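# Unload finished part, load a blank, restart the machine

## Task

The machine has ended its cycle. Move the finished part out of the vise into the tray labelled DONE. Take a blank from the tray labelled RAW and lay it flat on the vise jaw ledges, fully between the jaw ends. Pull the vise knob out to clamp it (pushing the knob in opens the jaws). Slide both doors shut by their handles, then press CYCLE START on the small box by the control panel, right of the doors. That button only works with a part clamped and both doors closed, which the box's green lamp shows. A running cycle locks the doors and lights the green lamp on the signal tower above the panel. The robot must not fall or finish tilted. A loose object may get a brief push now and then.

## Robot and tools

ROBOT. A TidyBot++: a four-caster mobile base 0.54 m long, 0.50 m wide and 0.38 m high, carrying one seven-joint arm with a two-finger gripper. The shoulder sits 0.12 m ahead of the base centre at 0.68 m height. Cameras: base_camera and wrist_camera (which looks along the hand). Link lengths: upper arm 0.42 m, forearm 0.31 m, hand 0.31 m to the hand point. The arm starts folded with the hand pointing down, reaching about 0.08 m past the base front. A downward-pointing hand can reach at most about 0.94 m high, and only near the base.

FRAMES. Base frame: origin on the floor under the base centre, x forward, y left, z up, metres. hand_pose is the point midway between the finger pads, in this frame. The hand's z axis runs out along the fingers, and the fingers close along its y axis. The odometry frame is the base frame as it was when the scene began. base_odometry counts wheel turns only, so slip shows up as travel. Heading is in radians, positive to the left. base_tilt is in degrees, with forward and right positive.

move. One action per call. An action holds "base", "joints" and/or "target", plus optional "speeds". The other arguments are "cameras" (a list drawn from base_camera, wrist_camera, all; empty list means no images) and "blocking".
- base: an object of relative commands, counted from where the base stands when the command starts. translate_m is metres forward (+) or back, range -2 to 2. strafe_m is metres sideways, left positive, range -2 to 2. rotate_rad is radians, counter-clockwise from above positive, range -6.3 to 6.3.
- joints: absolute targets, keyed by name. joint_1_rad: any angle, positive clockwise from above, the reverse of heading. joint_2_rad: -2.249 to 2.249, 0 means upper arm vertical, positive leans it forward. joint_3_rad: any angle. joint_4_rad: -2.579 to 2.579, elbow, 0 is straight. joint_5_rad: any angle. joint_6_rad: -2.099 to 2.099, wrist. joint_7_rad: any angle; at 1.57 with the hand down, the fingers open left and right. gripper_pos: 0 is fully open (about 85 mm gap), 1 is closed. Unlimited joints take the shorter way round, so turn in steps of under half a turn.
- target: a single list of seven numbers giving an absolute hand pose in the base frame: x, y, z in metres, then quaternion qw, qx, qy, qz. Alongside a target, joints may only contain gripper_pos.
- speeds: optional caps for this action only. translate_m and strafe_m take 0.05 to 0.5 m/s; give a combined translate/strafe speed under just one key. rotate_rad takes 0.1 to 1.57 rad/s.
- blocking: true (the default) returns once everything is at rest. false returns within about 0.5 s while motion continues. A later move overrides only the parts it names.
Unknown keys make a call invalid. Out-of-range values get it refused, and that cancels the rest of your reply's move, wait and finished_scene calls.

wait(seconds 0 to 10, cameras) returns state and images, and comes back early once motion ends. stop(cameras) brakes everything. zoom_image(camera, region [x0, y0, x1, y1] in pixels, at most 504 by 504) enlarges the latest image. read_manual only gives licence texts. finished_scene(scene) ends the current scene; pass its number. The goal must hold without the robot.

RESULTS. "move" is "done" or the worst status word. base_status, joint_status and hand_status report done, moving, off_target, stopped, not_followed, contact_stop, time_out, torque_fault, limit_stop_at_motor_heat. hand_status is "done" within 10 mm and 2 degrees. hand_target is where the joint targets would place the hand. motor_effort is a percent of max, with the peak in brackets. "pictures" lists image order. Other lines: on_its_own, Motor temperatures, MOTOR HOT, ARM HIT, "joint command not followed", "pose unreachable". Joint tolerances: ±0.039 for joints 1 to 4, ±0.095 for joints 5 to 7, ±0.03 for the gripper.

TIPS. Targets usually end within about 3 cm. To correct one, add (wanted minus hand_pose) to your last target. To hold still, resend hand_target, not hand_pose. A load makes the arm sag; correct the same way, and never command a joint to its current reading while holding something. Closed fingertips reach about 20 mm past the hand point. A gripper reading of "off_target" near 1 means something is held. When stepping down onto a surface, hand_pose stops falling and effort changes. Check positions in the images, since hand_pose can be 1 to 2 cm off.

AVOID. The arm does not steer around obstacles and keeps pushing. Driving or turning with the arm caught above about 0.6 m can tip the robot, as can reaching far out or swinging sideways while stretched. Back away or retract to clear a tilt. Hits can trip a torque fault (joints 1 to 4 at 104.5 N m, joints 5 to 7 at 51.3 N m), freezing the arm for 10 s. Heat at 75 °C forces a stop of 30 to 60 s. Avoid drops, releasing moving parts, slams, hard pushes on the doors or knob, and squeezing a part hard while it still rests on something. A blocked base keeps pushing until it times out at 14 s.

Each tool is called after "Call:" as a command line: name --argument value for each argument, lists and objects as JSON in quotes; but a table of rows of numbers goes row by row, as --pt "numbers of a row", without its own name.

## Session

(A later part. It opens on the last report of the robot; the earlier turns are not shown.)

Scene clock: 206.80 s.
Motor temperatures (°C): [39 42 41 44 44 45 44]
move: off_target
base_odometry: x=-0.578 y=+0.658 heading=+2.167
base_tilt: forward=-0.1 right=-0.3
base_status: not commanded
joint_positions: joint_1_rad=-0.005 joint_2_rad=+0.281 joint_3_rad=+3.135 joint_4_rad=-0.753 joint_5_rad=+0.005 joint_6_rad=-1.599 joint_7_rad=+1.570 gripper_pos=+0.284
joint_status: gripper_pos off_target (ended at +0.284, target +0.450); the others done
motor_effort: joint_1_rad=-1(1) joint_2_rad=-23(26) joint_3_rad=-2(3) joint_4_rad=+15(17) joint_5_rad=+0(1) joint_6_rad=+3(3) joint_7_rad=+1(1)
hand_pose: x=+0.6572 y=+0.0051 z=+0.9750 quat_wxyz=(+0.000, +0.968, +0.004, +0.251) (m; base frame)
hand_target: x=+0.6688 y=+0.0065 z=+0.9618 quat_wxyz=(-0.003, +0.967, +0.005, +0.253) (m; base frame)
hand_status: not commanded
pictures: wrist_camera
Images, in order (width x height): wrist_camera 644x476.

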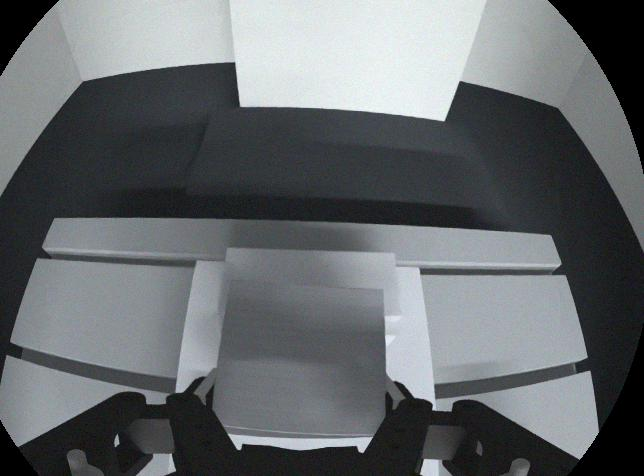

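Call:
move --joints '{"joint_1_rad":0.0,"joint_2_rad":0.315,"joint_3_rad":3.13,"joint_4_rad":-0.69,"joint_5_rad":0.0,"joint_6_rad":-1.60,"joint_7_rad":1.57,"gripper_pos":0.45}' --cameras '[]'

Call:
move --base '{"translate_m":0.006}' --cameras '["wrist_camera"]'

Scene clock: 209.97 s.
Motor temperatures (°C): [39 42 41 44 44 45 44]
move: off_target
base_odometry: x=-0.578 y=+0.658 heading=+2.167
base_tilt: forward=-0.1 right=-0.3
base_status: not commanded
joint_positions: joint_1_rad=-0.005 joint_2_rad=+0.313 joint_3_rad=+3.135 joint_4_rad=-0.710 joint_5_rad=+0.005 joint_6_rad=-1.600 joint_7_rad=+1.570 gripper_pos=+0.284
joint_status: gripper_pos off_target (ended at +0.284, target +0.450); the others done
motor_effort: joint_1_rad=+0(1) joint_2_rad=-31(32) joint_3_rad=-1(2) joint_4_rad=+20(21) joint_5_rad=+0(2) joint_6_rad=+7(7) joint_7_rad=+1(2)
hand_pose: x=+0.6714 y=+0.0051 z=+0.9755 quat_wxyz=(+0.000, +0.967, +0.004, +0.257) (m; base frame)
hand_target: x=+0.6737 y=+0.0064 z=+0.9829 quat_wxyz=(-0.003, +0.964, +0.004, +0.265) (m; base frame)
hand_status: not commanded
pictures: none
No camera images: "cameras" was empty.

Scene clock: 210.53 s.
Motor temperatures (°C): [39 42 41 44 44 45 44]
move: done
base_odometry: x=-0.581 y=+0.663 heading=+2.167
base_tilt: forward=-0.1 right=-0.3
base_status: done
joint_positions: joint_1_rad=-0.005 joint_2_rad=+0.315 joint_3_rad=+3.135 joint_4_rad=-0.707 joint_5_rad=+0.005 joint_6_rad=-1.600 joint_7_rad=+1.570 gripper_pos=+0.284
joint_status: not commanded
motor_effort: joint_1_rad=+1(2) joint_2_rad=-30(34) joint_3_rad=-1(2) joint_4_rad=+19(21) joint_5_rad=+0(1) joint_6_rad=+6(8) joint_7_rad=+0(1)
hand_pose: x=+0.6721 y=+0.0051 z=+0.9756 quat_wxyz=(+0.000, +0.966, +0.004, +0.257) (m; base frame)
hand_target: x=+0.6737 y=+0.0064 z=+0.9829 quat_wxyz=(-0.003, +0.964, +0.004, +0.265) (m; base frame)
hand_status: not commanded
pictures: wrist_camera
Images, in order (width x height): wrist_camera 644x476.

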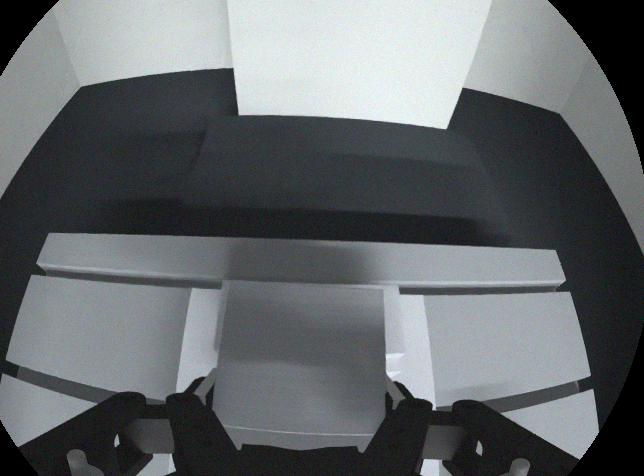

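Call:
move --joints '{"joint_1_rad":0.0,"joint_2_rad":0.315,"joint_3_rad":3.13,"joint_4_rad":-0.69,"joint_5_rad":0.0,"joint_6_rad":-1.69,"joint_7_rad":1.57,"gripper_pos":0.45}' --cameras '["wrist_camera"]'

Scene clock: 212.47 s.
Motor temperatures (°C): [39 42 41 44 44 45 44]
move: off_target
base_odometry: x=-0.581 y=+0.663 heading=+2.167
base_tilt: forward=-0.1 right=-0.3
base_status: not commanded
joint_positions: joint_1_rad=-0.005 joint_2_rad=+0.315 joint_3_rad=+3.135 joint_4_rad=-0.692 joint_5_rad=+0.005 joint_6_rad=-1.641 joint_7_rad=+1.570 gripper_pos=+0.284
joint_status: gripper_pos off_target (ended at +0.284, target +0.450); the others done
motor_effort: joint_1_rad=+0(1) joint_2_rad=-29(32) joint_3_rad=-1(2) joint_4_rad=+16(20) joint_5_rad=+1(1) joint_6_rad=+3(6) joint_7_rad=+0(1)
hand_pose: x=+0.6626 y=+0.0050 z=+0.9760 quat_wxyz=(+0.000, +0.970, +0.004, +0.245) (m; base frame)
hand_target: x=+0.6490 y=+0.0062 z=+0.9697 quat_wxyz=(-0.003, +0.975, +0.005, +0.221) (m; base frame)
hand_status: not commanded
pictures: wrist_camera
Images, in order (width x height): wrist_camera 644x476.

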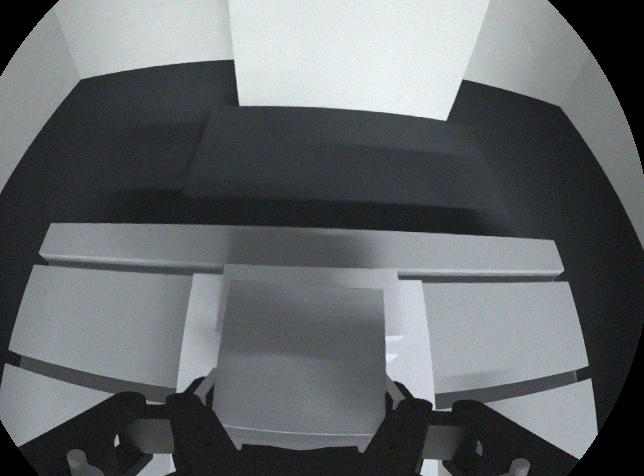

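Call:
move --joints '{"joint_1_rad":0.0,"joint_2_rad":0.285,"joint_3_rad":3.13,"joint_4_rad":-0.79,"joint_5_rad":0.0,"joint_6_rad":-1.57,"joint_7_rad":1.57,"gripper_pos":0.45}' --cameras '["wrist_camera"]'

Call:
zoom_image --camera "wrist_camera" --region '[170, 230, 450, 450]'

Scene clock: 214.53 s.
Motor temperatures (°C): [39 42 41 44 44 45 44]
move: off_target
base_odometry: x=-0.581 y=+0.663 heading=+2.167
base_tilt: forward=-0.1 right=-0.3
base_status: not commanded
joint_positions: joint_1_rad=-0.005 joint_2_rad=+0.287 joint_3_rad=+3.135 joint_4_rad=-0.749 joint_5_rad=+0.005 joint_6_rad=-1.589 joint_7_rad=+1.570 gripper_pos=+0.284
joint_status: joint_4_rad off_target (ended at -0.749, target -0.790); gripper_pos off_target (ended at +0.284, target +0.450); the others done
motor_effort: joint_1_rad=+0(1) joint_2_rad=-26(29) joint_3_rad=-2(2) joint_4_rad=+15(18) joint_5_rad=+0(1) joint_6_rad=+0(3) joint_7_rad=+1(1)
hand_pose: x=+0.6622 y=+0.0051 z=+0.9750 quat_wxyz=(+0.000, +0.967, +0.004, +0.256) (m; base frame)
hand_target: x=+0.6619 y=+0.0065 z=+0.9615 quat_wxyz=(-0.003, +0.969, +0.005, +0.246) (m; base frame)
hand_status: not commanded
pictures: wrist_camera
Images, in order (width x height): wrist_camera 644x476.

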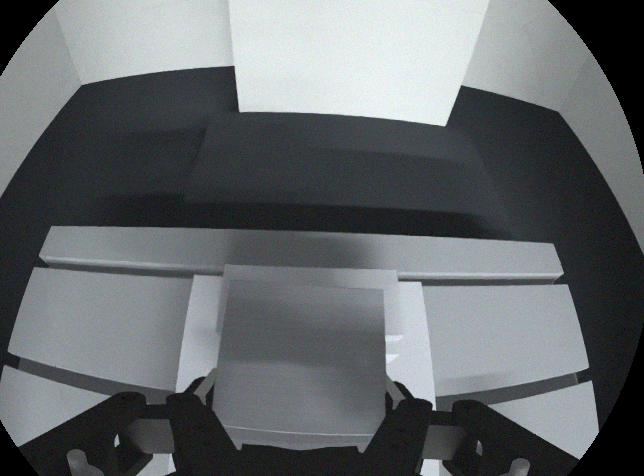

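Scaled by 1.800.

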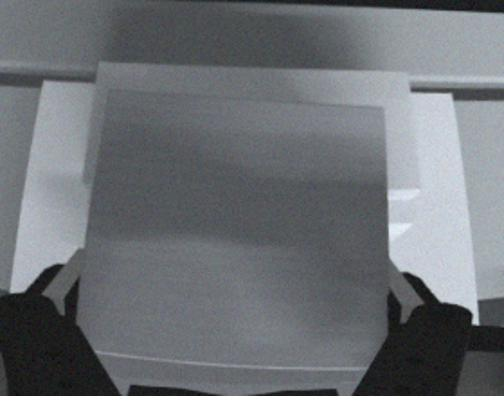

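Call:
move --joints '{"joint_1_rad":0.0,"joint_2_rad":0.300,"joint_3_rad":3.13,"joint_4_rad":-0.70,"joint_5_rad":0.0,"joint_6_rad":-1.66,"joint_7_rad":1.57,"gripper_pos":0.45}' --cameras '["wrist_camera"]'

Scene clock: 217.83 s.
Motor temperatures (°C): [38 42 41 44 44 45 44]
move: off_target
base_odometry: x=-0.581 y=+0.663 heading=+2.167
base_tilt: forward=-0.1 right=-0.3
base_status: not commanded
joint_positions: joint_1_rad=-0.005 joint_2_rad=+0.300 joint_3_rad=+3.135 joint_4_rad=-0.717 joint_5_rad=+0.005 joint_6_rad=-1.624 joint_7_rad=+1.570 gripper_pos=+0.284
joint_status: gripper_pos off_target (ended at +0.284, target +0.450); the others done
motor_effort: joint_1_rad=+1(1) joint_2_rad=-30(31) joint_3_rad=-1(2) joint_4_rad=+20(21) joint_5_rad=+0(1) joint_6_rad=+5(6) joint_7_rad=+0(1)
hand_pose: x=+0.6603 y=+0.0050 z=+0.9759 quat_wxyz=(+0.000, +0.969, +0.004, +0.248) (m; base frame)
hand_target: x=+0.6519 y=+0.0062 z=+0.9778 quat_wxyz=(-0.003, +0.971, +0.005, +0.238) (m; base frame)
hand_status: not commanded
pictures: wrist_camera
Images, in order (width x height): wrist_camera 644x476.

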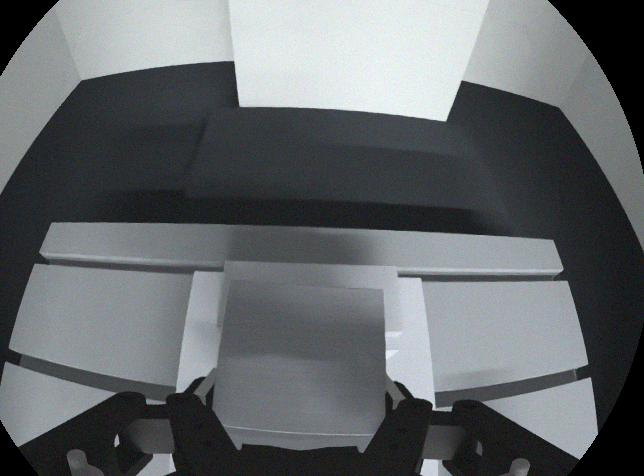

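Call:
move --base '{"translate_m":-0.005}' --cameras '[]'

Call:
move --joints '{"joint_1_rad":0.0,"joint_2_rad":0.295,"joint_3_rad":3.13,"joint_4_rad":-0.775,"joint_5_rad":0.0,"joint_6_rad":-1.62,"joint_7_rad":1.57,"gripper_pos":0.45}' --cameras '["wrist_camera"]'

Scene clock: 219.27 s.
Motor temperatures (°C): [38 42 41 44 44 45 44]
move: done
base_odometry: x=-0.578 y=+0.659 heading=+2.167
base_tilt: forward=-0.1 right=-0.3
base_status: done
joint_positions: joint_1_rad=-0.005 joint_2_rad=+0.302 joint_3_rad=+3.135 joint_4_rad=-0.715 joint_5_rad=+0.005 joint_6_rad=-1.624 joint_7_rad=+1.570 gripper_pos=+0.284
joint_status: not commanded
motor_effort: joint_1_rad=+0(2) joint_2_rad=-30(33) joint_3_rad=-1(2) joint_4_rad=+20(21) joint_5_rad=+1(1) joint_6_rad=+6(8) joint_7_rad=+0(1)
hand_pose: x=+0.6607 y=+0.0050 z=+0.9759 quat_wxyz=(+0.000, +0.969, +0.004, +0.248) (m; base frame)
hand_target: x=+0.6519 y=+0.0062 z=+0.9778 quat_wxyz=(-0.003, +0.971, +0.005, +0.238) (m; base frame)
hand_status: not commanded
pictures: none
No camera images: "cameras" was empty.

Scene clock: 220.10 s.
Motor temperatures (°C): [38 42 41 44 44 45 44]
move: off_target
base_odometry: x=-0.578 y=+0.659 heading=+2.167
base_tilt: forward=-0.1 right=-0.3
base_status: not commanded
joint_positions: joint_1_rad=-0.005 joint_2_rad=+0.293 joint_3_rad=+3.135 joint_4_rad=-0.733 joint_5_rad=+0.005 joint_6_rad=-1.610 joint_7_rad=+1.570 gripper_pos=+0.284
joint_status: joint_4_rad off_target (ended at -0.733, target -0.775); gripper_pos off_target (ended at +0.284, target +0.450); the others done
motor_effort: joint_1_rad=+0(1) joint_2_rad=-26(31) joint_3_rad=-2(3) joint_4_rad=+14(20) joint_5_rad=-1(2) joint_6_rad=-1(6) joint_7_rad=+0(1)
hand_pose: x=+0.6603 y=+0.0050 z=+0.9752 quat_wxyz=(+0.000, +0.968, +0.004, +0.250) (m; base frame)
hand_target: x=+0.6528 y=+0.0063 z=+0.9553 quat_wxyz=(-0.003, +0.975, +0.005, +0.224) (m; base frame)
hand_status: not commanded
pictures: wrist_camera
Images, in order (width x height): wrist_camera 644x476.

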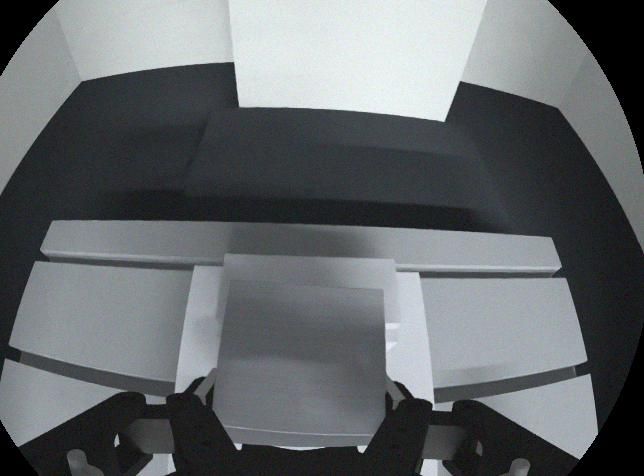

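Call:
zoom_image --camera "wrist_camera" --region '[340, 240, 450, 350]'

Call:
zoom_image --camera "wrist_camera" --region '[230, 390, 390, 470]'

Scaled by 4.582.

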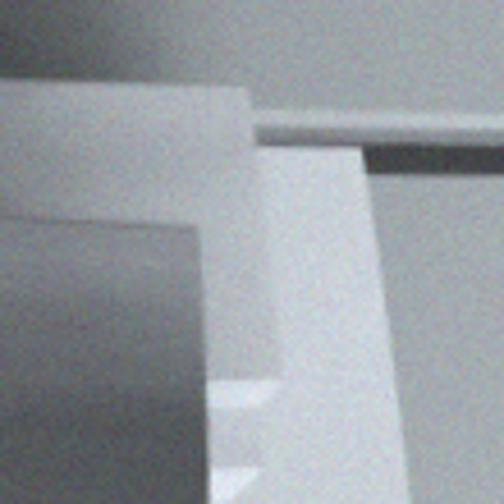

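Scaled by 3.150.

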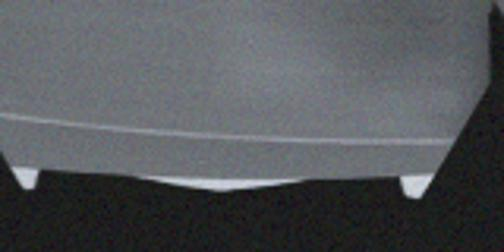

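Call:
move --base '{"translate_m":-0.005}' --cameras '[]'

Call:
move --base '{"translate_m":-0.004}' --cameras '["wrist_camera"]'

Call:
zoom_image --camera "wrist_camera" --region '[200, 240, 450, 460]'

Scene clock: 231.33 s.
Motor temperatures (°C): [38 42 40 44 44 45 44]
move: done
base_odometry: x=-0.576 y=+0.655 heading=+2.167
base_tilt: forward=-0.1 right=-0.3
base_status: done
joint_positions: joint_1_rad=-0.004 joint_2_rad=+0.296 joint_3_rad=+3.135 joint_4_rad=-0.750 joint_5_rad=+0.005 joint_6_rad=-1.610 joint_7_rad=+1.570 gripper_pos=+0.284
joint_status: not commanded
motor_effort: joint_1_rad=+1(2) joint_2_rad=-27(35) joint_3_rad=-1(2) joint_4_rad=+14(19) joint_5_rad=+0(2) joint_6_rad=-2(6) joint_7_rad=+0(1)
hand_pose: x=+0.6590 y=+0.0049 z=+0.9662 quat_wxyz=(+0.000, +0.971, +0.004, +0.240) (m; base frame)
hand_target: x=+0.6528 y=+0.0063 z=+0.9553 quat_wxyz=(-0.003, +0.975, +0.005, +0.224) (m; base frame)
hand_status: not commanded
pictures: none
No camera images: "cameras" was empty.

Scene clock: 231.83 s.
Motor temperatures (°C): [38 42 40 44 44 45 44]
move: done
base_odometry: x=-0.573 y=+0.652 heading=+2.166
base_tilt: forward=-0.1 right=-0.3
base_status: done
joint_positions: joint_1_rad=-0.004 joint_2_rad=+0.299 joint_3_rad=+3.135 joint_4_rad=-0.750 joint_5_rad=+0.005 joint_6_rad=-1.606 joint_7_rad=+1.570 gripper_pos=+0.285
joint_status: not commanded
motor_effort: joint_1_rad=+0(2) joint_2_rad=-29(37) joint_3_rad=-1(1) joint_4_rad=+16(19) joint_5_rad=+0(2) joint_6_rad=-1(3) joint_7_rad=+0(1)
hand_pose: x=+0.6610 y=+0.0050 z=+0.9655 quat_wxyz=(+0.000, +0.971, +0.004, +0.241) (m; base frame)
hand_target: x=+0.6528 y=+0.0063 z=+0.9553 quat_wxyz=(-0.003, +0.975, +0.005, +0.224) (m; base frame)
hand_status: not commanded
pictures: wrist_camera
Images, in order (width x height): wrist_camera 644x476.

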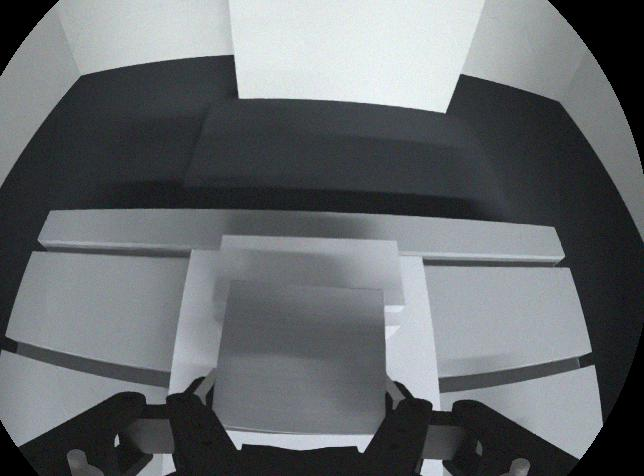

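Scaled by 2.016.

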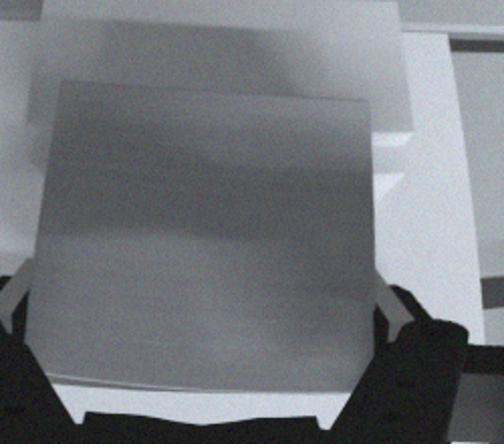

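Call:
move --joints '{"joint_1_rad":0.0,"joint_2_rad":0.29,"joint_3_rad":3.13,"joint_4_rad":-0.80,"joint_5_rad":0.0,"joint_6_rad":-1.59,"joint_7_rad":1.57,"gripper_pos":0.35}' --cameras '["wrist_camera"]' --base '{"translate_m":0.002}'

Call:
zoom_image --camera "wrist_camera" --region '[200, 240, 450, 460]'

Scene clock: 233.50 s.
Motor temperatures (°C): [38 42 40 44 44 45 44]
move: off_target
base_odometry: x=-0.574 y=+0.653 heading=+2.167
base_tilt: forward=-0.1 right=-0.3
base_status: done
joint_positions: joint_1_rad=-0.004 joint_2_rad=+0.292 joint_3_rad=+3.135 joint_4_rad=-0.762 joint_5_rad=+0.005 joint_6_rad=-1.594 joint_7_rad=+1.570 gripper_pos=+0.285
joint_status: gripper_pos off_target (ended at +0.285, target +0.350); the others done
motor_effort: joint_1_rad=+1(1) joint_2_rad=-28(31) joint_3_rad=+0(2) joint_4_rad=+15(17) joint_5_rad=+1(1) joint_6_rad=+0(3) joint_7_rad=+0(1)
hand_pose: x=+0.6607 y=+0.0050 z=+0.9659 quat_wxyz=(+0.000, +0.970, +0.004, +0.244) (m; base frame)
hand_target: x=+0.6565 y=+0.0064 z=+0.9517 quat_wxyz=(-0.003, +0.973, +0.005, +0.229) (m; base frame)
hand_status: not commanded
pictures: wrist_camera
Images, in order (width x height): wrist_camera 644x476.

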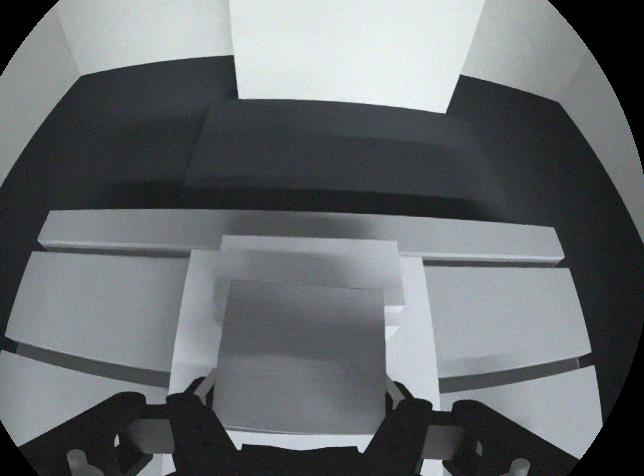

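Scaled by 2.016.

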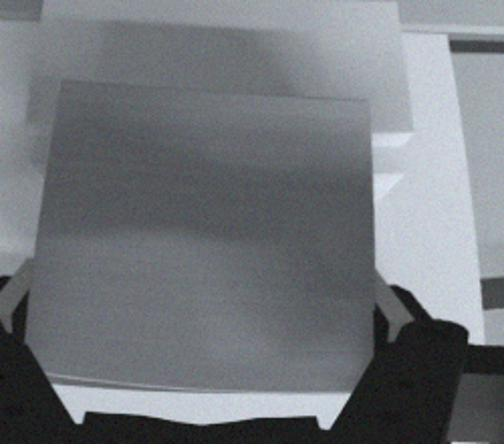

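Call:
move --joints '{"gripper_pos":0.24}' --cameras '["wrist_camera"]'

Call:
move --joints '{"gripper_pos":0.1}' --cameras '["wrist_camera"]'

Scene clock: 234.77 s.
Motor temperatures (°C): [38 42 40 44 44 45 44]
move: done
base_odometry: x=-0.574 y=+0.653 heading=+2.167
base_tilt: forward=-0.1 right=-0.3
base_status: not commanded
joint_positions: joint_1_rad=-0.004 joint_2_rad=+0.291 joint_3_rad=+3.135 joint_4_rad=-0.775 joint_5_rad=+0.005 joint_6_rad=-1.594 joint_7_rad=+1.570 gripper_pos=+0.240
joint_status: all done
motor_effort: joint_1_rad=+0(1) joint_2_rad=-27(32) joint_3_rad=-1(1) joint_4_rad=+17(19) joint_5_rad=+0(1) joint_6_rad=+2(5) joint_7_rad=+0(1)
hand_pose: x=+0.6590 y=+0.0050 z=+0.9606 quat_wxyz=(+0.000, +0.971, +0.004, +0.238) (m; base frame)
hand_target: x=+0.6565 y=+0.0064 z=+0.9517 quat_wxyz=(-0.003, +0.973, +0.005, +0.229) (m; base frame)
hand_status: not commanded
pictures: wrist_camera
Images, in order (width x height): wrist_camera 644x476.

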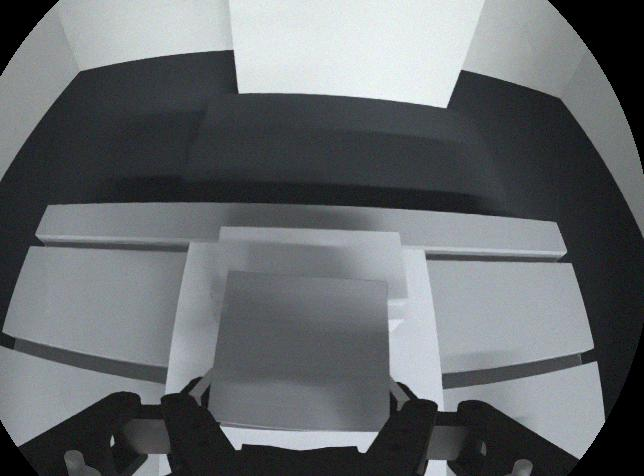

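Scene clock: 235.33 s.
Motor temperatures (°C): [38 42 40 44 44 45 44]
move: done
base_odometry: x=-0.574 y=+0.653 heading=+2.167
base_tilt: forward=-0.1 right=-0.3
base_status: not commanded
joint_positions: joint_1_rad=-0.004 joint_2_rad=+0.291 joint_3_rad=+3.135 joint_4_rad=-0.776 joint_5_rad=+0.005 joint_6_rad=-1.594 joint_7_rad=+1.570 gripper_pos=+0.100
joint_status: all done
motor_effort: joint_1_rad=+0(1) joint_2_rad=-28(29) joint_3_rad=-1(1) joint_4_rad=+18(18) joint_5_rad=+0(1) joint_6_rad=+4(4) joint_7_rad=+1(1)
hand_pose: x=+0.6589 y=+0.0050 z=+0.9602 quat_wxyz=(+0.000, +0.971, +0.004, +0.238) (m; base frame)
hand_target: x=+0.6565 y=+0.0064 z=+0.9517 quat_wxyz=(-0.003, +0.973, +0.005, +0.229) (m; base frame)
hand_status: not commanded
pictures: wrist_camera
Images, in order (width x height): wrist_camera 644x476.

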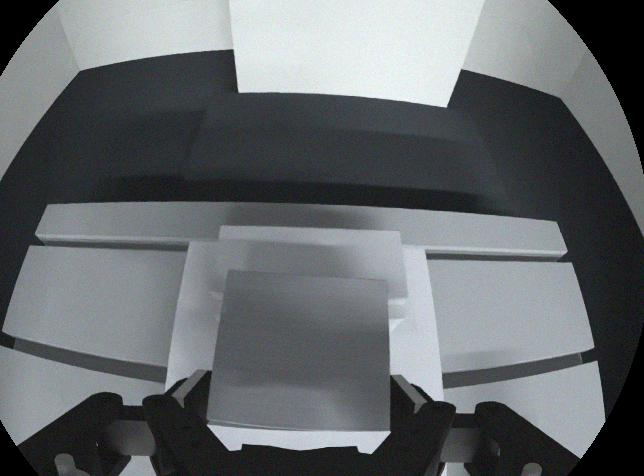

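Call:
move --joints '{"gripper_pos":0.0}' --cameras '[]'

Call:
move --joints '{"joint_1_rad":0.0,"joint_2_rad":0.22,"joint_3_rad":3.13,"joint_4_rad":-0.60,"joint_5_rad":0.0,"joint_6_rad":-1.65,"joint_7_rad":1.57,"gripper_pos":0}' --cameras '["wrist_camera"]'

Call:
move --base '{"translate_m":-0.16}' --cameras '["wrist_camera"]'

Call:
zoom_image --camera "wrist_camera" --region '[200, 130, 420, 300]'

Scene clock: 236.80 s.
Motor temperatures (°C): [38 42 40 44 44 45 44]
move: done
base_odometry: x=-0.574 y=+0.653 heading=+2.167
base_tilt: forward=-0.1 right=-0.3
base_status: not commanded
joint_positions: joint_1_rad=-0.004 joint_2_rad=+0.291 joint_3_rad=+3.135 joint_4_rad=-0.776 joint_5_rad=+0.005 joint_6_rad=-1.594 joint_7_rad=+1.570 gripper_pos=+0.000
joint_status: all done
motor_effort: joint_1_rad=+0(0) joint_2_rad=-28(28) joint_3_rad=-1(1) joint_4_rad=+18(19) joint_5_rad=+1(1) joint_6_rad=+4(4) joint_7_rad=+0(1)
hand_pose: x=+0.6589 y=+0.0050 z=+0.9602 quat_wxyz=(+0.000, +0.971, +0.004, +0.238) (m; base frame)
hand_target: x=+0.6565 y=+0.0064 z=+0.9517 quat_wxyz=(-0.003, +0.973, +0.005, +0.229) (m; base frame)
hand_status: not commanded
pictures: none
No camera images: "cameras" was empty.

Scene clock: 238.03 s.
Motor temperatures (°C): [38 42 40 44 44 45 44]
move: done
base_odometry: x=-0.574 y=+0.653 heading=+2.167
base_tilt: forward=-0.1 right=-0.3
base_status: not commanded
joint_positions: joint_1_rad=-0.004 joint_2_rad=+0.215 joint_3_rad=+3.135 joint_4_rad=-0.603 joint_5_rad=+0.005 joint_6_rad=-1.594 joint_7_rad=+1.570 gripper_pos=+0.000
joint_status: all done
motor_effort: joint_1_rad=+0(1) joint_2_rad=-23(31) joint_3_rad=-1(2) joint_4_rad=+17(20) joint_5_rad=+1(2) joint_6_rad=+6(6) joint_7_rad=+1(2)
hand_pose: x=+0.6457 y=+0.0049 z=+1.0756 quat_wxyz=(+0.000, +0.934, +0.003, +0.357) (m; base frame)
hand_target: x=+0.6342 y=+0.0062 z=+1.0632 quat_wxyz=(-0.003, +0.944, +0.005, +0.330) (m; base frame)
hand_status: not commanded
pictures: wrist_camera
Images, in order (width x height): wrist_camera 644x476.

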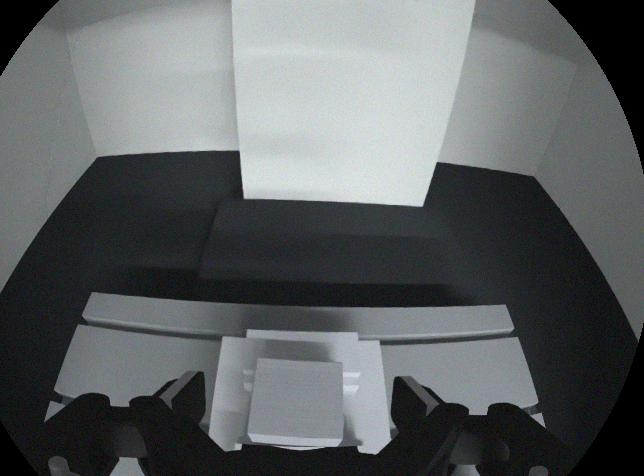

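Scene clock: 239.57 s.
Motor temperatures (°C): [38 42 40 44 44 45 44]
move: done
base_odometry: x=-0.485 y=+0.521 heading=+2.167
base_tilt: forward=-0.1 right=-0.3
base_status: done
joint_positions: joint_1_rad=-0.004 joint_2_rad=+0.210 joint_3_rad=+3.135 joint_4_rad=-0.602 joint_5_rad=+0.005 joint_6_rad=-1.595 joint_7_rad=+1.570 gripper_pos=+0.000
joint_status: not commanded
motor_effort: joint_1_rad=+0(1) joint_2_rad=-24(30) joint_3_rad=-1(2) joint_4_rad=+17(19) joint_5_rad=+0(1) joint_6_rad=+6(7) joint_7_rad=+1(1)
hand_pose: x=+0.6433 y=+0.0048 z=+1.0789 quat_wxyz=(+0.000, +0.933, +0.003, +0.359) (m; base frame)
hand_target: x=+0.6342 y=+0.0062 z=+1.0632 quat_wxyz=(-0.003, +0.944, +0.005, +0.330) (m; base frame)
hand_status: not commanded
pictures: wrist_camera
Images, in order (width x height): wrist_camera 644x476.

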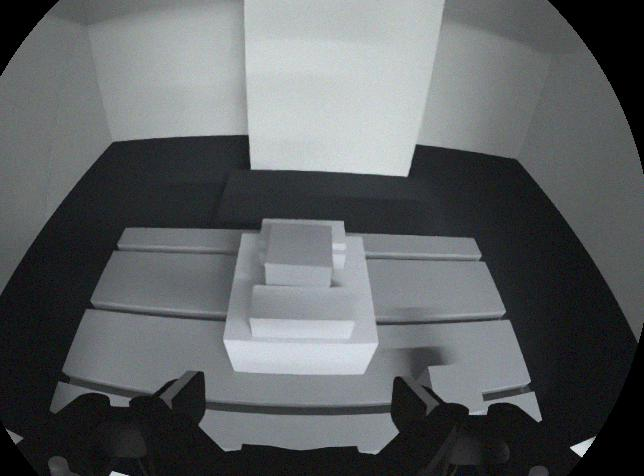

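Scaled by 2.291.

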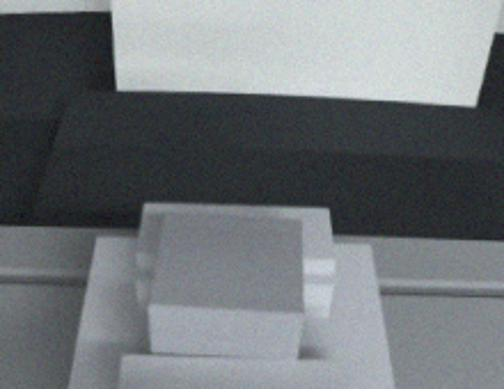

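Call:
move --base '{"translate_m":-0.15,"strafe_m":-0.161}' --cameras '[]'

Call:
move --joints '{"joint_1_rad":-0.01,"joint_2_rad":-0.323,"joint_3_rad":3.15,"joint_4_rad":-2.237,"joint_5_rad":0.0,"joint_6_rad":0.02,"joint_7_rad":1.57,"gripper_pos":0.2}' --cameras '["wrist_camera"]'

Scene clock: 242.80 s.
Motor temperatures (°C): [38 42 40 44 44 45 44]
move: done
base_odometry: x=-0.267 y=+0.487 heading=+2.166
base_tilt: forward=-0.1 right=-0.3
base_status: done
joint_positions: joint_1_rad=-0.002 joint_2_rad=+0.211 joint_3_rad=+3.135 joint_4_rad=-0.602 joint_5_rad=+0.005 joint_6_rad=-1.595 joint_7_rad=+1.570 gripper_pos=+0.000
joint_status: not commanded
motor_effort: joint_1_rad=+0(3) joint_2_rad=-24(27) joint_3_rad=-1(2) joint_4_rad=+17(18) joint_5_rad=+0(1) joint_6_rad=+6(6) joint_7_rad=+0(1)
hand_pose: x=+0.6438 y=+0.0036 z=+1.0782 quat_wxyz=(+0.000, +0.933, +0.002, +0.359) (m; base frame)
hand_target: x=+0.6342 y=+0.0062 z=+1.0632 quat_wxyz=(-0.003, +0.944, +0.005, +0.330) (m; base frame)
hand_status: not commanded
pictures: none
No camera images: "cameras" was empty.

Scene clock: 245.97 s.
Motor temperatures (°C): [38 42 40 44 44 45 44]
move: done
base_odometry: x=-0.267 y=+0.487 heading=+2.166
base_tilt: forward=-0.1 right=-0.3
base_status: not commanded
joint_positions: joint_1_rad=-0.002 joint_2_rad=-0.308 joint_3_rad=+3.135 joint_4_rad=-2.211 joint_5_rad=+0.005 joint_6_rad=-0.041 joint_7_rad=+1.570 gripper_pos=+0.200
joint_status: all done
motor_effort: joint_1_rad=+0(1) joint_2_rad=-9(25) joint_3_rad=+0(2) joint_4_rad=+21(24) joint_5_rad=+0(1) joint_6_rad=+8(9) joint_7_rad=+1(2)
hand_pose: x=+0.5786 y=+0.0054 z=+0.8670 quat_wxyz=(+0.000, +0.826, +0.005, +0.564) (m; base frame)
hand_target: x=+0.5767 y=+0.0018 z=+0.8762 quat_wxyz=(-0.002, +0.812, +0.000, +0.584) (m; base frame)
hand_status: not commanded
pictures: wrist_camera
Images, in order (width x height): wrist_camera 644x476.

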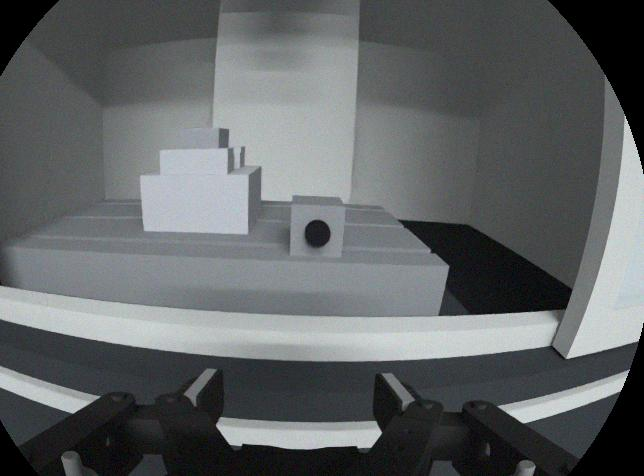

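Call:
move --base '{"translate_m":0.17,"strafe_m":-0.006}' --cameras '["wrist_camera"]'

Call:
zoom_image --camera "wrist_camera" --region '[180, 180, 440, 440]'

Scene clock: 248.77 s.
Motor temperatures (°C): [38 42 40 44 44 45 44]
move: done
base_odometry: x=-0.357 y=+0.631 heading=+2.166
base_tilt: forward=-0.1 right=-0.3
base_status: done
joint_positions: joint_1_rad=-0.002 joint_2_rad=-0.316 joint_3_rad=+3.135 joint_4_rad=-2.213 joint_5_rad=+0.005 joint_6_rad=-0.035 joint_7_rad=+1.570 gripper_pos=+0.200
joint_status: not commanded
motor_effort: joint_1_rad=+0(1) joint_2_rad=-9(13) joint_3_rad=+0(1) joint_4_rad=+22(23) joint_5_rad=+0(1) joint_6_rad=+8(9) joint_7_rad=+1(1)
hand_pose: x=+0.5772 y=+0.0054 z=+0.8708 quat_wxyz=(+0.000, +0.823, +0.005, +0.568) (m; base frame)
hand_target: x=+0.5767 y=+0.0018 z=+0.8762 quat_wxyz=(-0.002, +0.812, +0.000, +0.584) (m; base frame)
hand_status: not commanded
pictures: wrist_camera
Images, in order (width x height): wrist_camera 644x476.

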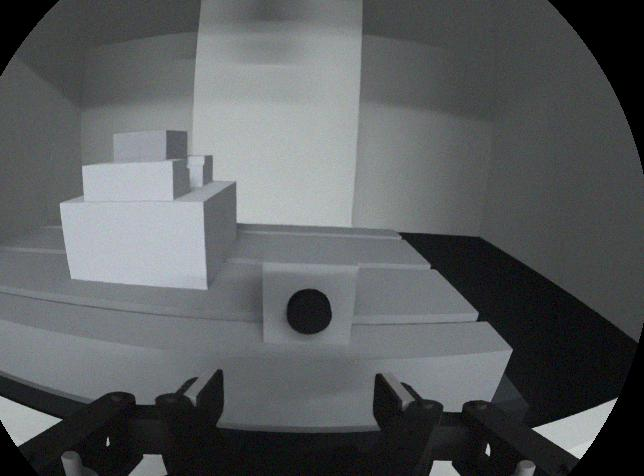

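Scaled by 1.938.

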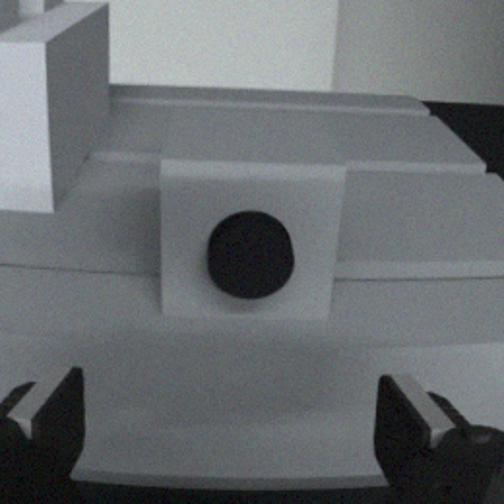

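Call:
move --base '{"translate_m":0.03}' --joints '{"joint_1_rad":-0.01,"joint_2_rad":-0.285,"joint_3_rad":3.15,"joint_4_rad":-2.26,"joint_5_rad":0.0,"joint_6_rad":0.02,"joint_7_rad":1.57,"gripper_pos":0.2}' --cameras '["wrist_camera"]'

Scene clock: 253.20 s.
Motor temperatures (°C): [38 42 40 44 44 45 44]
move: done
base_odometry: x=-0.374 y=+0.656 heading=+2.166
base_tilt: forward=-0.1 right=-0.3
base_status: done
joint_positions: joint_1_rad=-0.002 joint_2_rad=-0.283 joint_3_rad=+3.135 joint_4_rad=-2.233 joint_5_rad=+0.005 joint_6_rad=-0.035 joint_7_rad=+1.570 gripper_pos=+0.200
joint_status: all done
motor_effort: joint_1_rad=+0(1) joint_2_rad=-10(13) joint_3_rad=+0(1) joint_4_rad=+21(23) joint_5_rad=+0(1) joint_6_rad=+8(9) joint_7_rad=+0(1)
hand_pose: x=+0.5784 y=+0.0054 z=+0.8441 quat_wxyz=(+0.000, +0.837, +0.005, +0.547) (m; base frame)
hand_target: x=+0.5784 y=+0.0018 z=+0.8453 quat_wxyz=(-0.002, +0.829, +0.000, +0.559) (m; base frame)
hand_status: not commanded
pictures: wrist_camera
Images, in order (width x height): wrist_camera 644x476.

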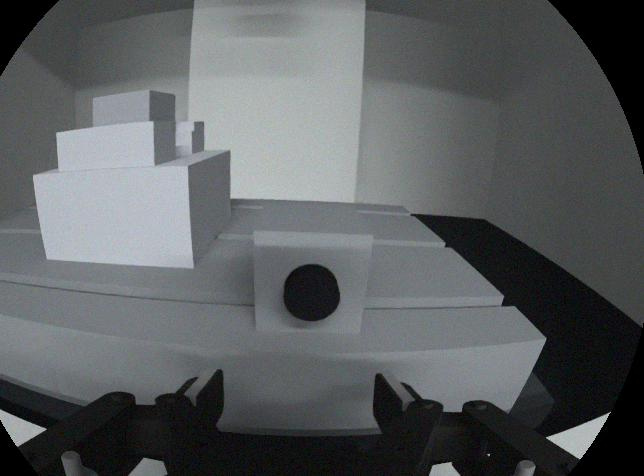

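Call:
move --base '{"translate_m":0.05,"strafe_m":-0.004}' --speeds '{"translate_m":0.1}' --cameras '["wrist_camera"]'

Call:
zoom_image --camera "wrist_camera" --region '[180, 240, 440, 460]'

Scene clock: 255.17 s.
Motor temperatures (°C): [38 42 40 44 44 45 44]
move: done
base_odometry: x=-0.399 y=+0.699 heading=+2.166
base_tilt: forward=-0.1 right=-0.3
base_status: done
joint_positions: joint_1_rad=-0.007 joint_2_rad=-0.346 joint_3_rad=+3.135 joint_4_rad=-2.281 joint_5_rad=+0.005 joint_6_rad=-0.035 joint_7_rad=+1.570 gripper_pos=+0.200
joint_status: not commanded
motor_effort: joint_1_rad=+1(3) joint_2_rad=+4(11) joint_3_rad=+1(4) joint_4_rad=+29(32) joint_5_rad=+0(1) joint_6_rad=+14(17) joint_7_rad=+0(1)
hand_pose: x=+0.5566 y=+0.0074 z=+0.8443 quat_wxyz=(-0.002, +0.833, +0.008, +0.553) (m; base frame)
hand_target: x=+0.5784 y=+0.0018 z=+0.8453 quat_wxyz=(-0.002, +0.829, +0.000, +0.559) (m; base frame)
hand_status: not commanded
pictures: wrist_camera
Images, in order (width x height): wrist_camera 644x476.

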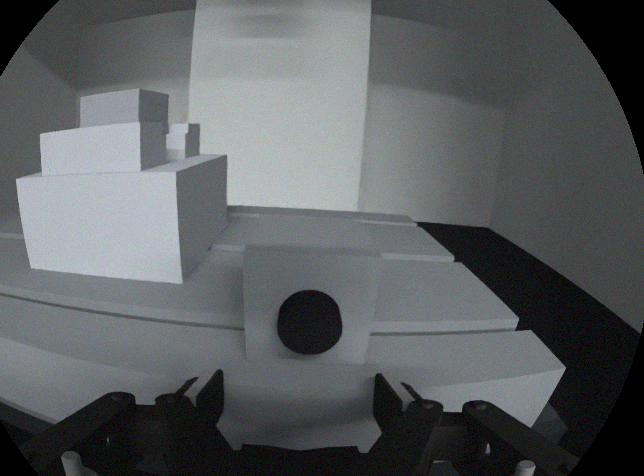

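Scaled by 1.938.

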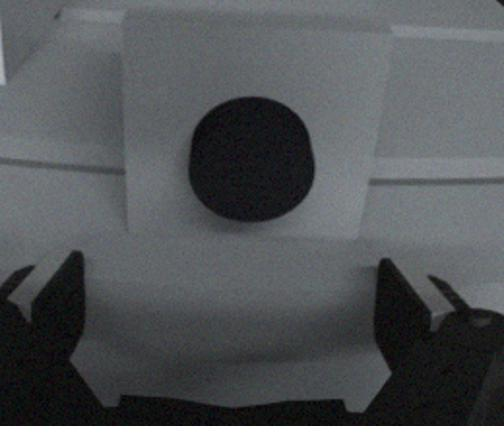

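Call:
move --base '{"translate_m":-0.13}' --cameras '[]'

Call:
move --joints '{"joint_1_rad":-0.01,"joint_2_rad":-0.006,"joint_3_rad":3.14,"joint_4_rad":-1.47,"joint_5_rad":0.0,"joint_6_rad":-1.28,"joint_7_rad":1.57,"gripper_pos":0.2}' --cameras '["wrist_camera"]'

Scene clock: 259.27 s.
Motor temperatures (°C): [38 41 40 44 44 45 44]
move: done
base_odometry: x=-0.326 y=+0.592 heading=+2.166
base_tilt: forward=-0.1 right=-0.3
base_status: done
joint_positions: joint_1_rad=-0.007 joint_2_rad=-0.286 joint_3_rad=+3.136 joint_4_rad=-2.252 joint_5_rad=+0.005 joint_6_rad=-0.011 joint_7_rad=+1.570 gripper_pos=+0.200
joint_status: not commanded
motor_effort: joint_1_rad=+0(1) joint_2_rad=-9(14) joint_3_rad=+0(1) joint_4_rad=+22(27) joint_5_rad=+0(1) joint_6_rad=+8(12) joint_7_rad=+0(1)
hand_pose: x=+0.5762 y=+0.0073 z=+0.8409 quat_wxyz=(-0.002, +0.835, +0.007, +0.549) (m; base frame)
hand_target: x=+0.5784 y=+0.0018 z=+0.8453 quat_wxyz=(-0.002, +0.829, +0.000, +0.559) (m; base frame)
hand_status: not commanded
pictures: none
No camera images: "cameras" was empty.

Scene clock: 261.77 s.
Motor temperatures (°C): [38 41 40 44 44 45 44]
move: done
base_odometry: x=-0.326 y=+0.592 heading=+2.166
base_tilt: forward=-0.1 right=-0.3
base_status: not commanded
joint_positions: joint_1_rad=-0.007 joint_2_rad=-0.025 joint_3_rad=+3.136 joint_4_rad=-1.479 joint_5_rad=+0.005 joint_6_rad=-1.213 joint_7_rad=+1.570 gripper_pos=+0.200
joint_status: all done
motor_effort: joint_1_rad=+0(1) joint_2_rad=-18(19) joint_3_rad=-1(2) joint_4_rad=+20(24) joint_5_rad=+0(2) joint_6_rad=+4(9) joint_7_rad=+0(2)
hand_pose: x=+0.5629 y=+0.0055 z=+0.8625 quat_wxyz=(+0.001, +0.972, +0.006, +0.236) (m; base frame)
hand_target: x=+0.5495 y=+0.0063 z=+0.8491 quat_wxyz=(-0.001, +0.980, +0.005, +0.197) (m; base frame)
hand_status: not commanded
pictures: wrist_camera
Images, in order (width x height): wrist_camera 644x476.

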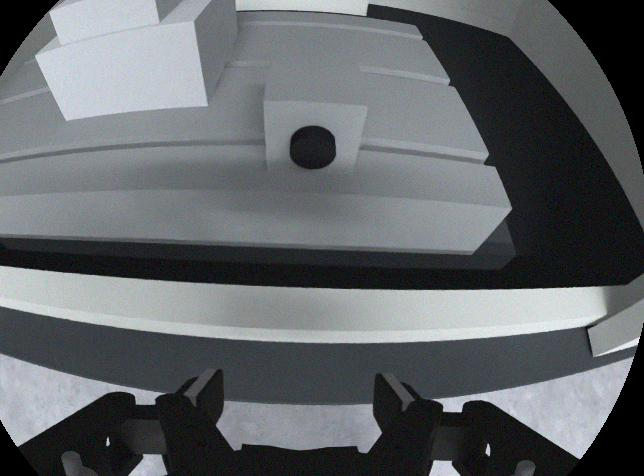

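Call:
move --base '{"translate_m":0.125}' --cameras '["wrist_camera"]'

Call:
zoom_image --camera "wrist_camera" --region '[180, 220, 430, 440]'

Scene clock: 264.13 s.
Motor temperatures (°C): [38 41 40 44 44 45 44]
move: done
base_odometry: x=-0.396 y=+0.696 heading=+2.165
base_tilt: forward=-0.1 right=-0.3
base_status: done
joint_positions: joint_1_rad=-0.007 joint_2_rad=-0.006 joint_3_rad=+3.136 joint_4_rad=-1.476 joint_5_rad=+0.005 joint_6_rad=-1.220 joint_7_rad=+1.570 gripper_pos=+0.200
joint_status: not commanded
motor_effort: joint_1_rad=+0(1) joint_2_rad=-18(23) joint_3_rad=-1(2) joint_4_rad=+20(21) joint_5_rad=+1(1) joint_6_rad=+4(5) joint_7_rad=+0(1)
hand_pose: x=+0.5651 y=+0.0055 z=+0.8538 quat_wxyz=(+0.001, +0.975, +0.006, +0.224) (m; base frame)
hand_target: x=+0.5495 y=+0.0063 z=+0.8491 quat_wxyz=(-0.001, +0.980, +0.005, +0.197) (m; base frame)
hand_status: not commanded
pictures: wrist_camera
Images, in order (width x height): wrist_camera 644x476.

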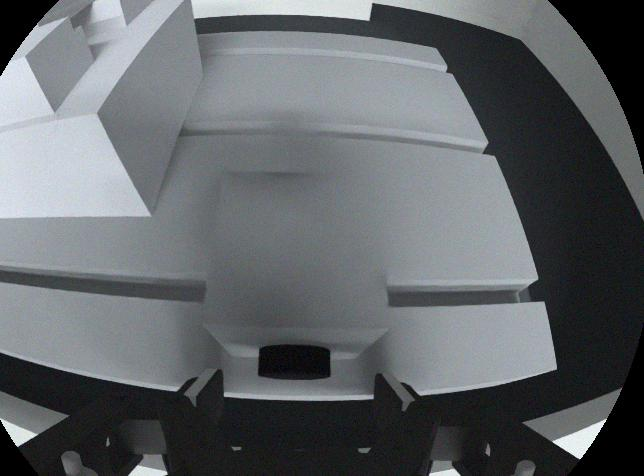

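Scaled by 2.016.

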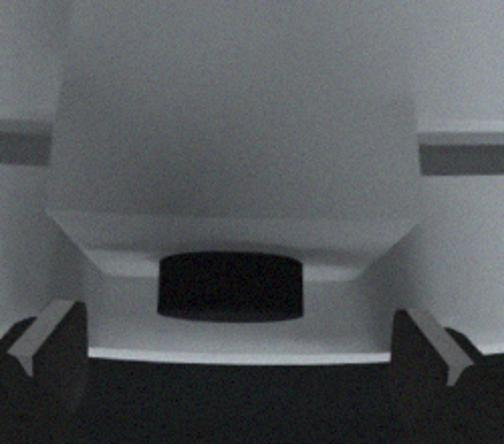

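Call:
move --base '{"translate_m":0.008}' --cameras '[]'

Call:
move --joints '{"gripper_pos":0.66}' --cameras '["wrist_camera"]'

Call:
zoom_image --camera "wrist_camera" --region '[180, 220, 430, 440]'

Scene clock: 265.80 s.
Motor temperatures (°C): [38 41 40 44 44 45 44]
move: done
base_odometry: x=-0.400 y=+0.702 heading=+2.165
base_tilt: forward=-0.1 right=-0.3
base_status: done
joint_positions: joint_1_rad=-0.007 joint_2_rad=-0.007 joint_3_rad=+3.136 joint_4_rad=-1.474 joint_5_rad=+0.005 joint_6_rad=-1.222 joint_7_rad=+1.570 gripper_pos=+0.200
joint_status: not commanded
motor_effort: joint_1_rad=+0(1) joint_2_rad=-18(23) joint_3_rad=-1(2) joint_4_rad=+19(21) joint_5_rad=+1(1) joint_6_rad=+4(5) joint_7_rad=+0(1)
hand_pose: x=+0.5648 y=+0.0055 z=+0.8549 quat_wxyz=(+0.001, +0.975, +0.006, +0.224) (m; base frame)
hand_target: x=+0.5495 y=+0.0063 z=+0.8491 quat_wxyz=(-0.001, +0.980, +0.005, +0.197) (m; base frame)
hand_status: not commanded
pictures: none
No camera images: "cameras" was empty.

Scene clock: 266.63 s.
Motor temperatures (°C): [38 41 40 44 44 45 44]
move: done
base_odometry: x=-0.400 y=+0.702 heading=+2.165
base_tilt: forward=-0.1 right=-0.3
base_status: not commanded
joint_positions: joint_1_rad=-0.009 joint_2_rad=-0.017 joint_3_rad=+3.136 joint_4_rad=-1.470 joint_5_rad=+0.002 joint_6_rad=-1.229 joint_7_rad=+1.570 gripper_pos=+0.659
joint_status: all done
motor_effort: joint_1_rad=+0(5) joint_2_rad=-14(19) joint_3_rad=-1(4) joint_4_rad=+18(20) joint_5_rad=+0(6) joint_6_rad=+5(7) joint_7_rad=+1(1)
hand_pose: x=+0.5620 y=+0.0075 z=+0.8605 quat_wxyz=(-0.001, +0.974, +0.007, +0.228) (m; base frame)
hand_target: x=+0.5495 y=+0.0063 z=+0.8491 quat_wxyz=(-0.001, +0.980, +0.005, +0.197) (m; base frame)
hand_status: not commanded
pictures: wrist_camera
Images, in order (width x height): wrist_camera 644x476.

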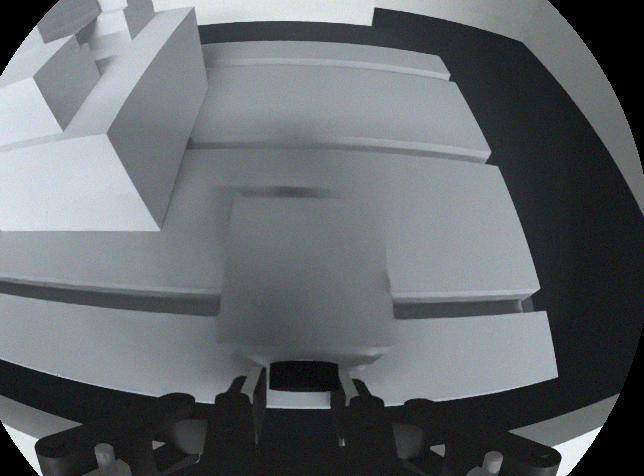

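Scaled by 2.016.

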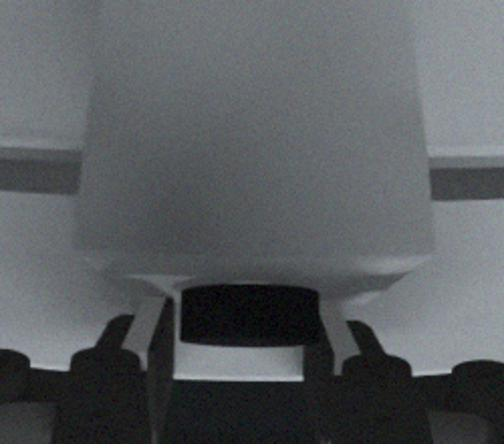

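Call:
move --joints '{"gripper_pos":0.82}' --cameras '["wrist_camera"]'

Call:
move --base '{"translate_m":-0.035}' --speeds '{"translate_m":0.08}' --cameras '["wrist_camera"]'

Scene clock: 267.77 s.
Motor temperatures (°C): [38 41 40 44 44 45 44]
move: off_target
base_odometry: x=-0.400 y=+0.702 heading=+2.165
base_tilt: forward=-0.1 right=-0.3
base_status: not commanded
joint_positions: joint_1_rad=-0.009 joint_2_rad=-0.018 joint_3_rad=+3.136 joint_4_rad=-1.470 joint_5_rad=+0.002 joint_6_rad=-1.229 joint_7_rad=+1.570 gripper_pos=+0.747
joint_status: gripper_pos off_target (ended at +0.747, target +0.820)
motor_effort: joint_1_rad=-1(2) joint_2_rad=-15(15) joint_3_rad=-2(2) joint_4_rad=+19(20) joint_5_rad=+0(1) joint_6_rad=+5(6) joint_7_rad=+1(2)
hand_pose: x=+0.5617 y=+0.0075 z=+0.8612 quat_wxyz=(-0.001, +0.974, +0.007, +0.228) (m; base frame)
hand_target: x=+0.5495 y=+0.0063 z=+0.8491 quat_wxyz=(-0.001, +0.980, +0.005, +0.197) (m; base frame)
hand_status: not commanded
pictures: wrist_camera
Images, in order (width x height): wrist_camera 644x476.

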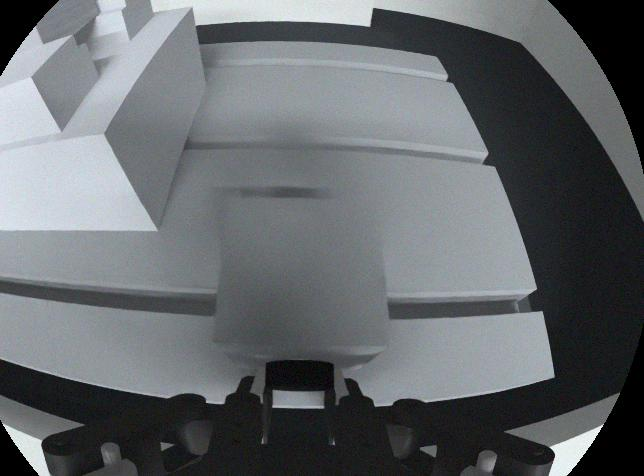

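Scene clock: 268.83 s.
Motor temperatures (°C): [38 41 40 44 44 45 44]
move: done
base_odometry: x=-0.381 y=+0.673 heading=+2.166
base_tilt: forward=-0.1 right=-0.3
base_status: done
joint_positions: joint_1_rad=-0.009 joint_2_rad=+0.022 joint_3_rad=+3.136 joint_4_rad=-1.440 joint_5_rad=+0.002 joint_6_rad=-1.214 joint_7_rad=+1.570 gripper_pos=+0.749
joint_status: not commanded
motor_effort: joint_1_rad=+0(3) joint_2_rad=-26(31) joint_3_rad=-1(4) joint_4_rad=+14(18) joint_5_rad=+0(2) joint_6_rad=-7(13) joint_7_rad=+1(2)
hand_pose: x=+0.5806 y=+0.0074 z=+0.8587 quat_wxyz=(-0.001, +0.973, +0.006, +0.231) (m; base frame)
hand_target: x=+0.5495 y=+0.0063 z=+0.8491 quat_wxyz=(-0.001, +0.980, +0.005, +0.197) (m; base frame)
hand_status: not commanded
pictures: wrist_camera
Images, in order (width x height): wrist_camera 644x476.

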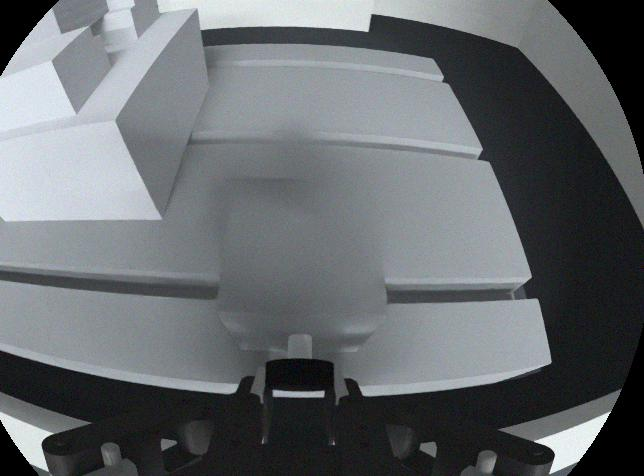

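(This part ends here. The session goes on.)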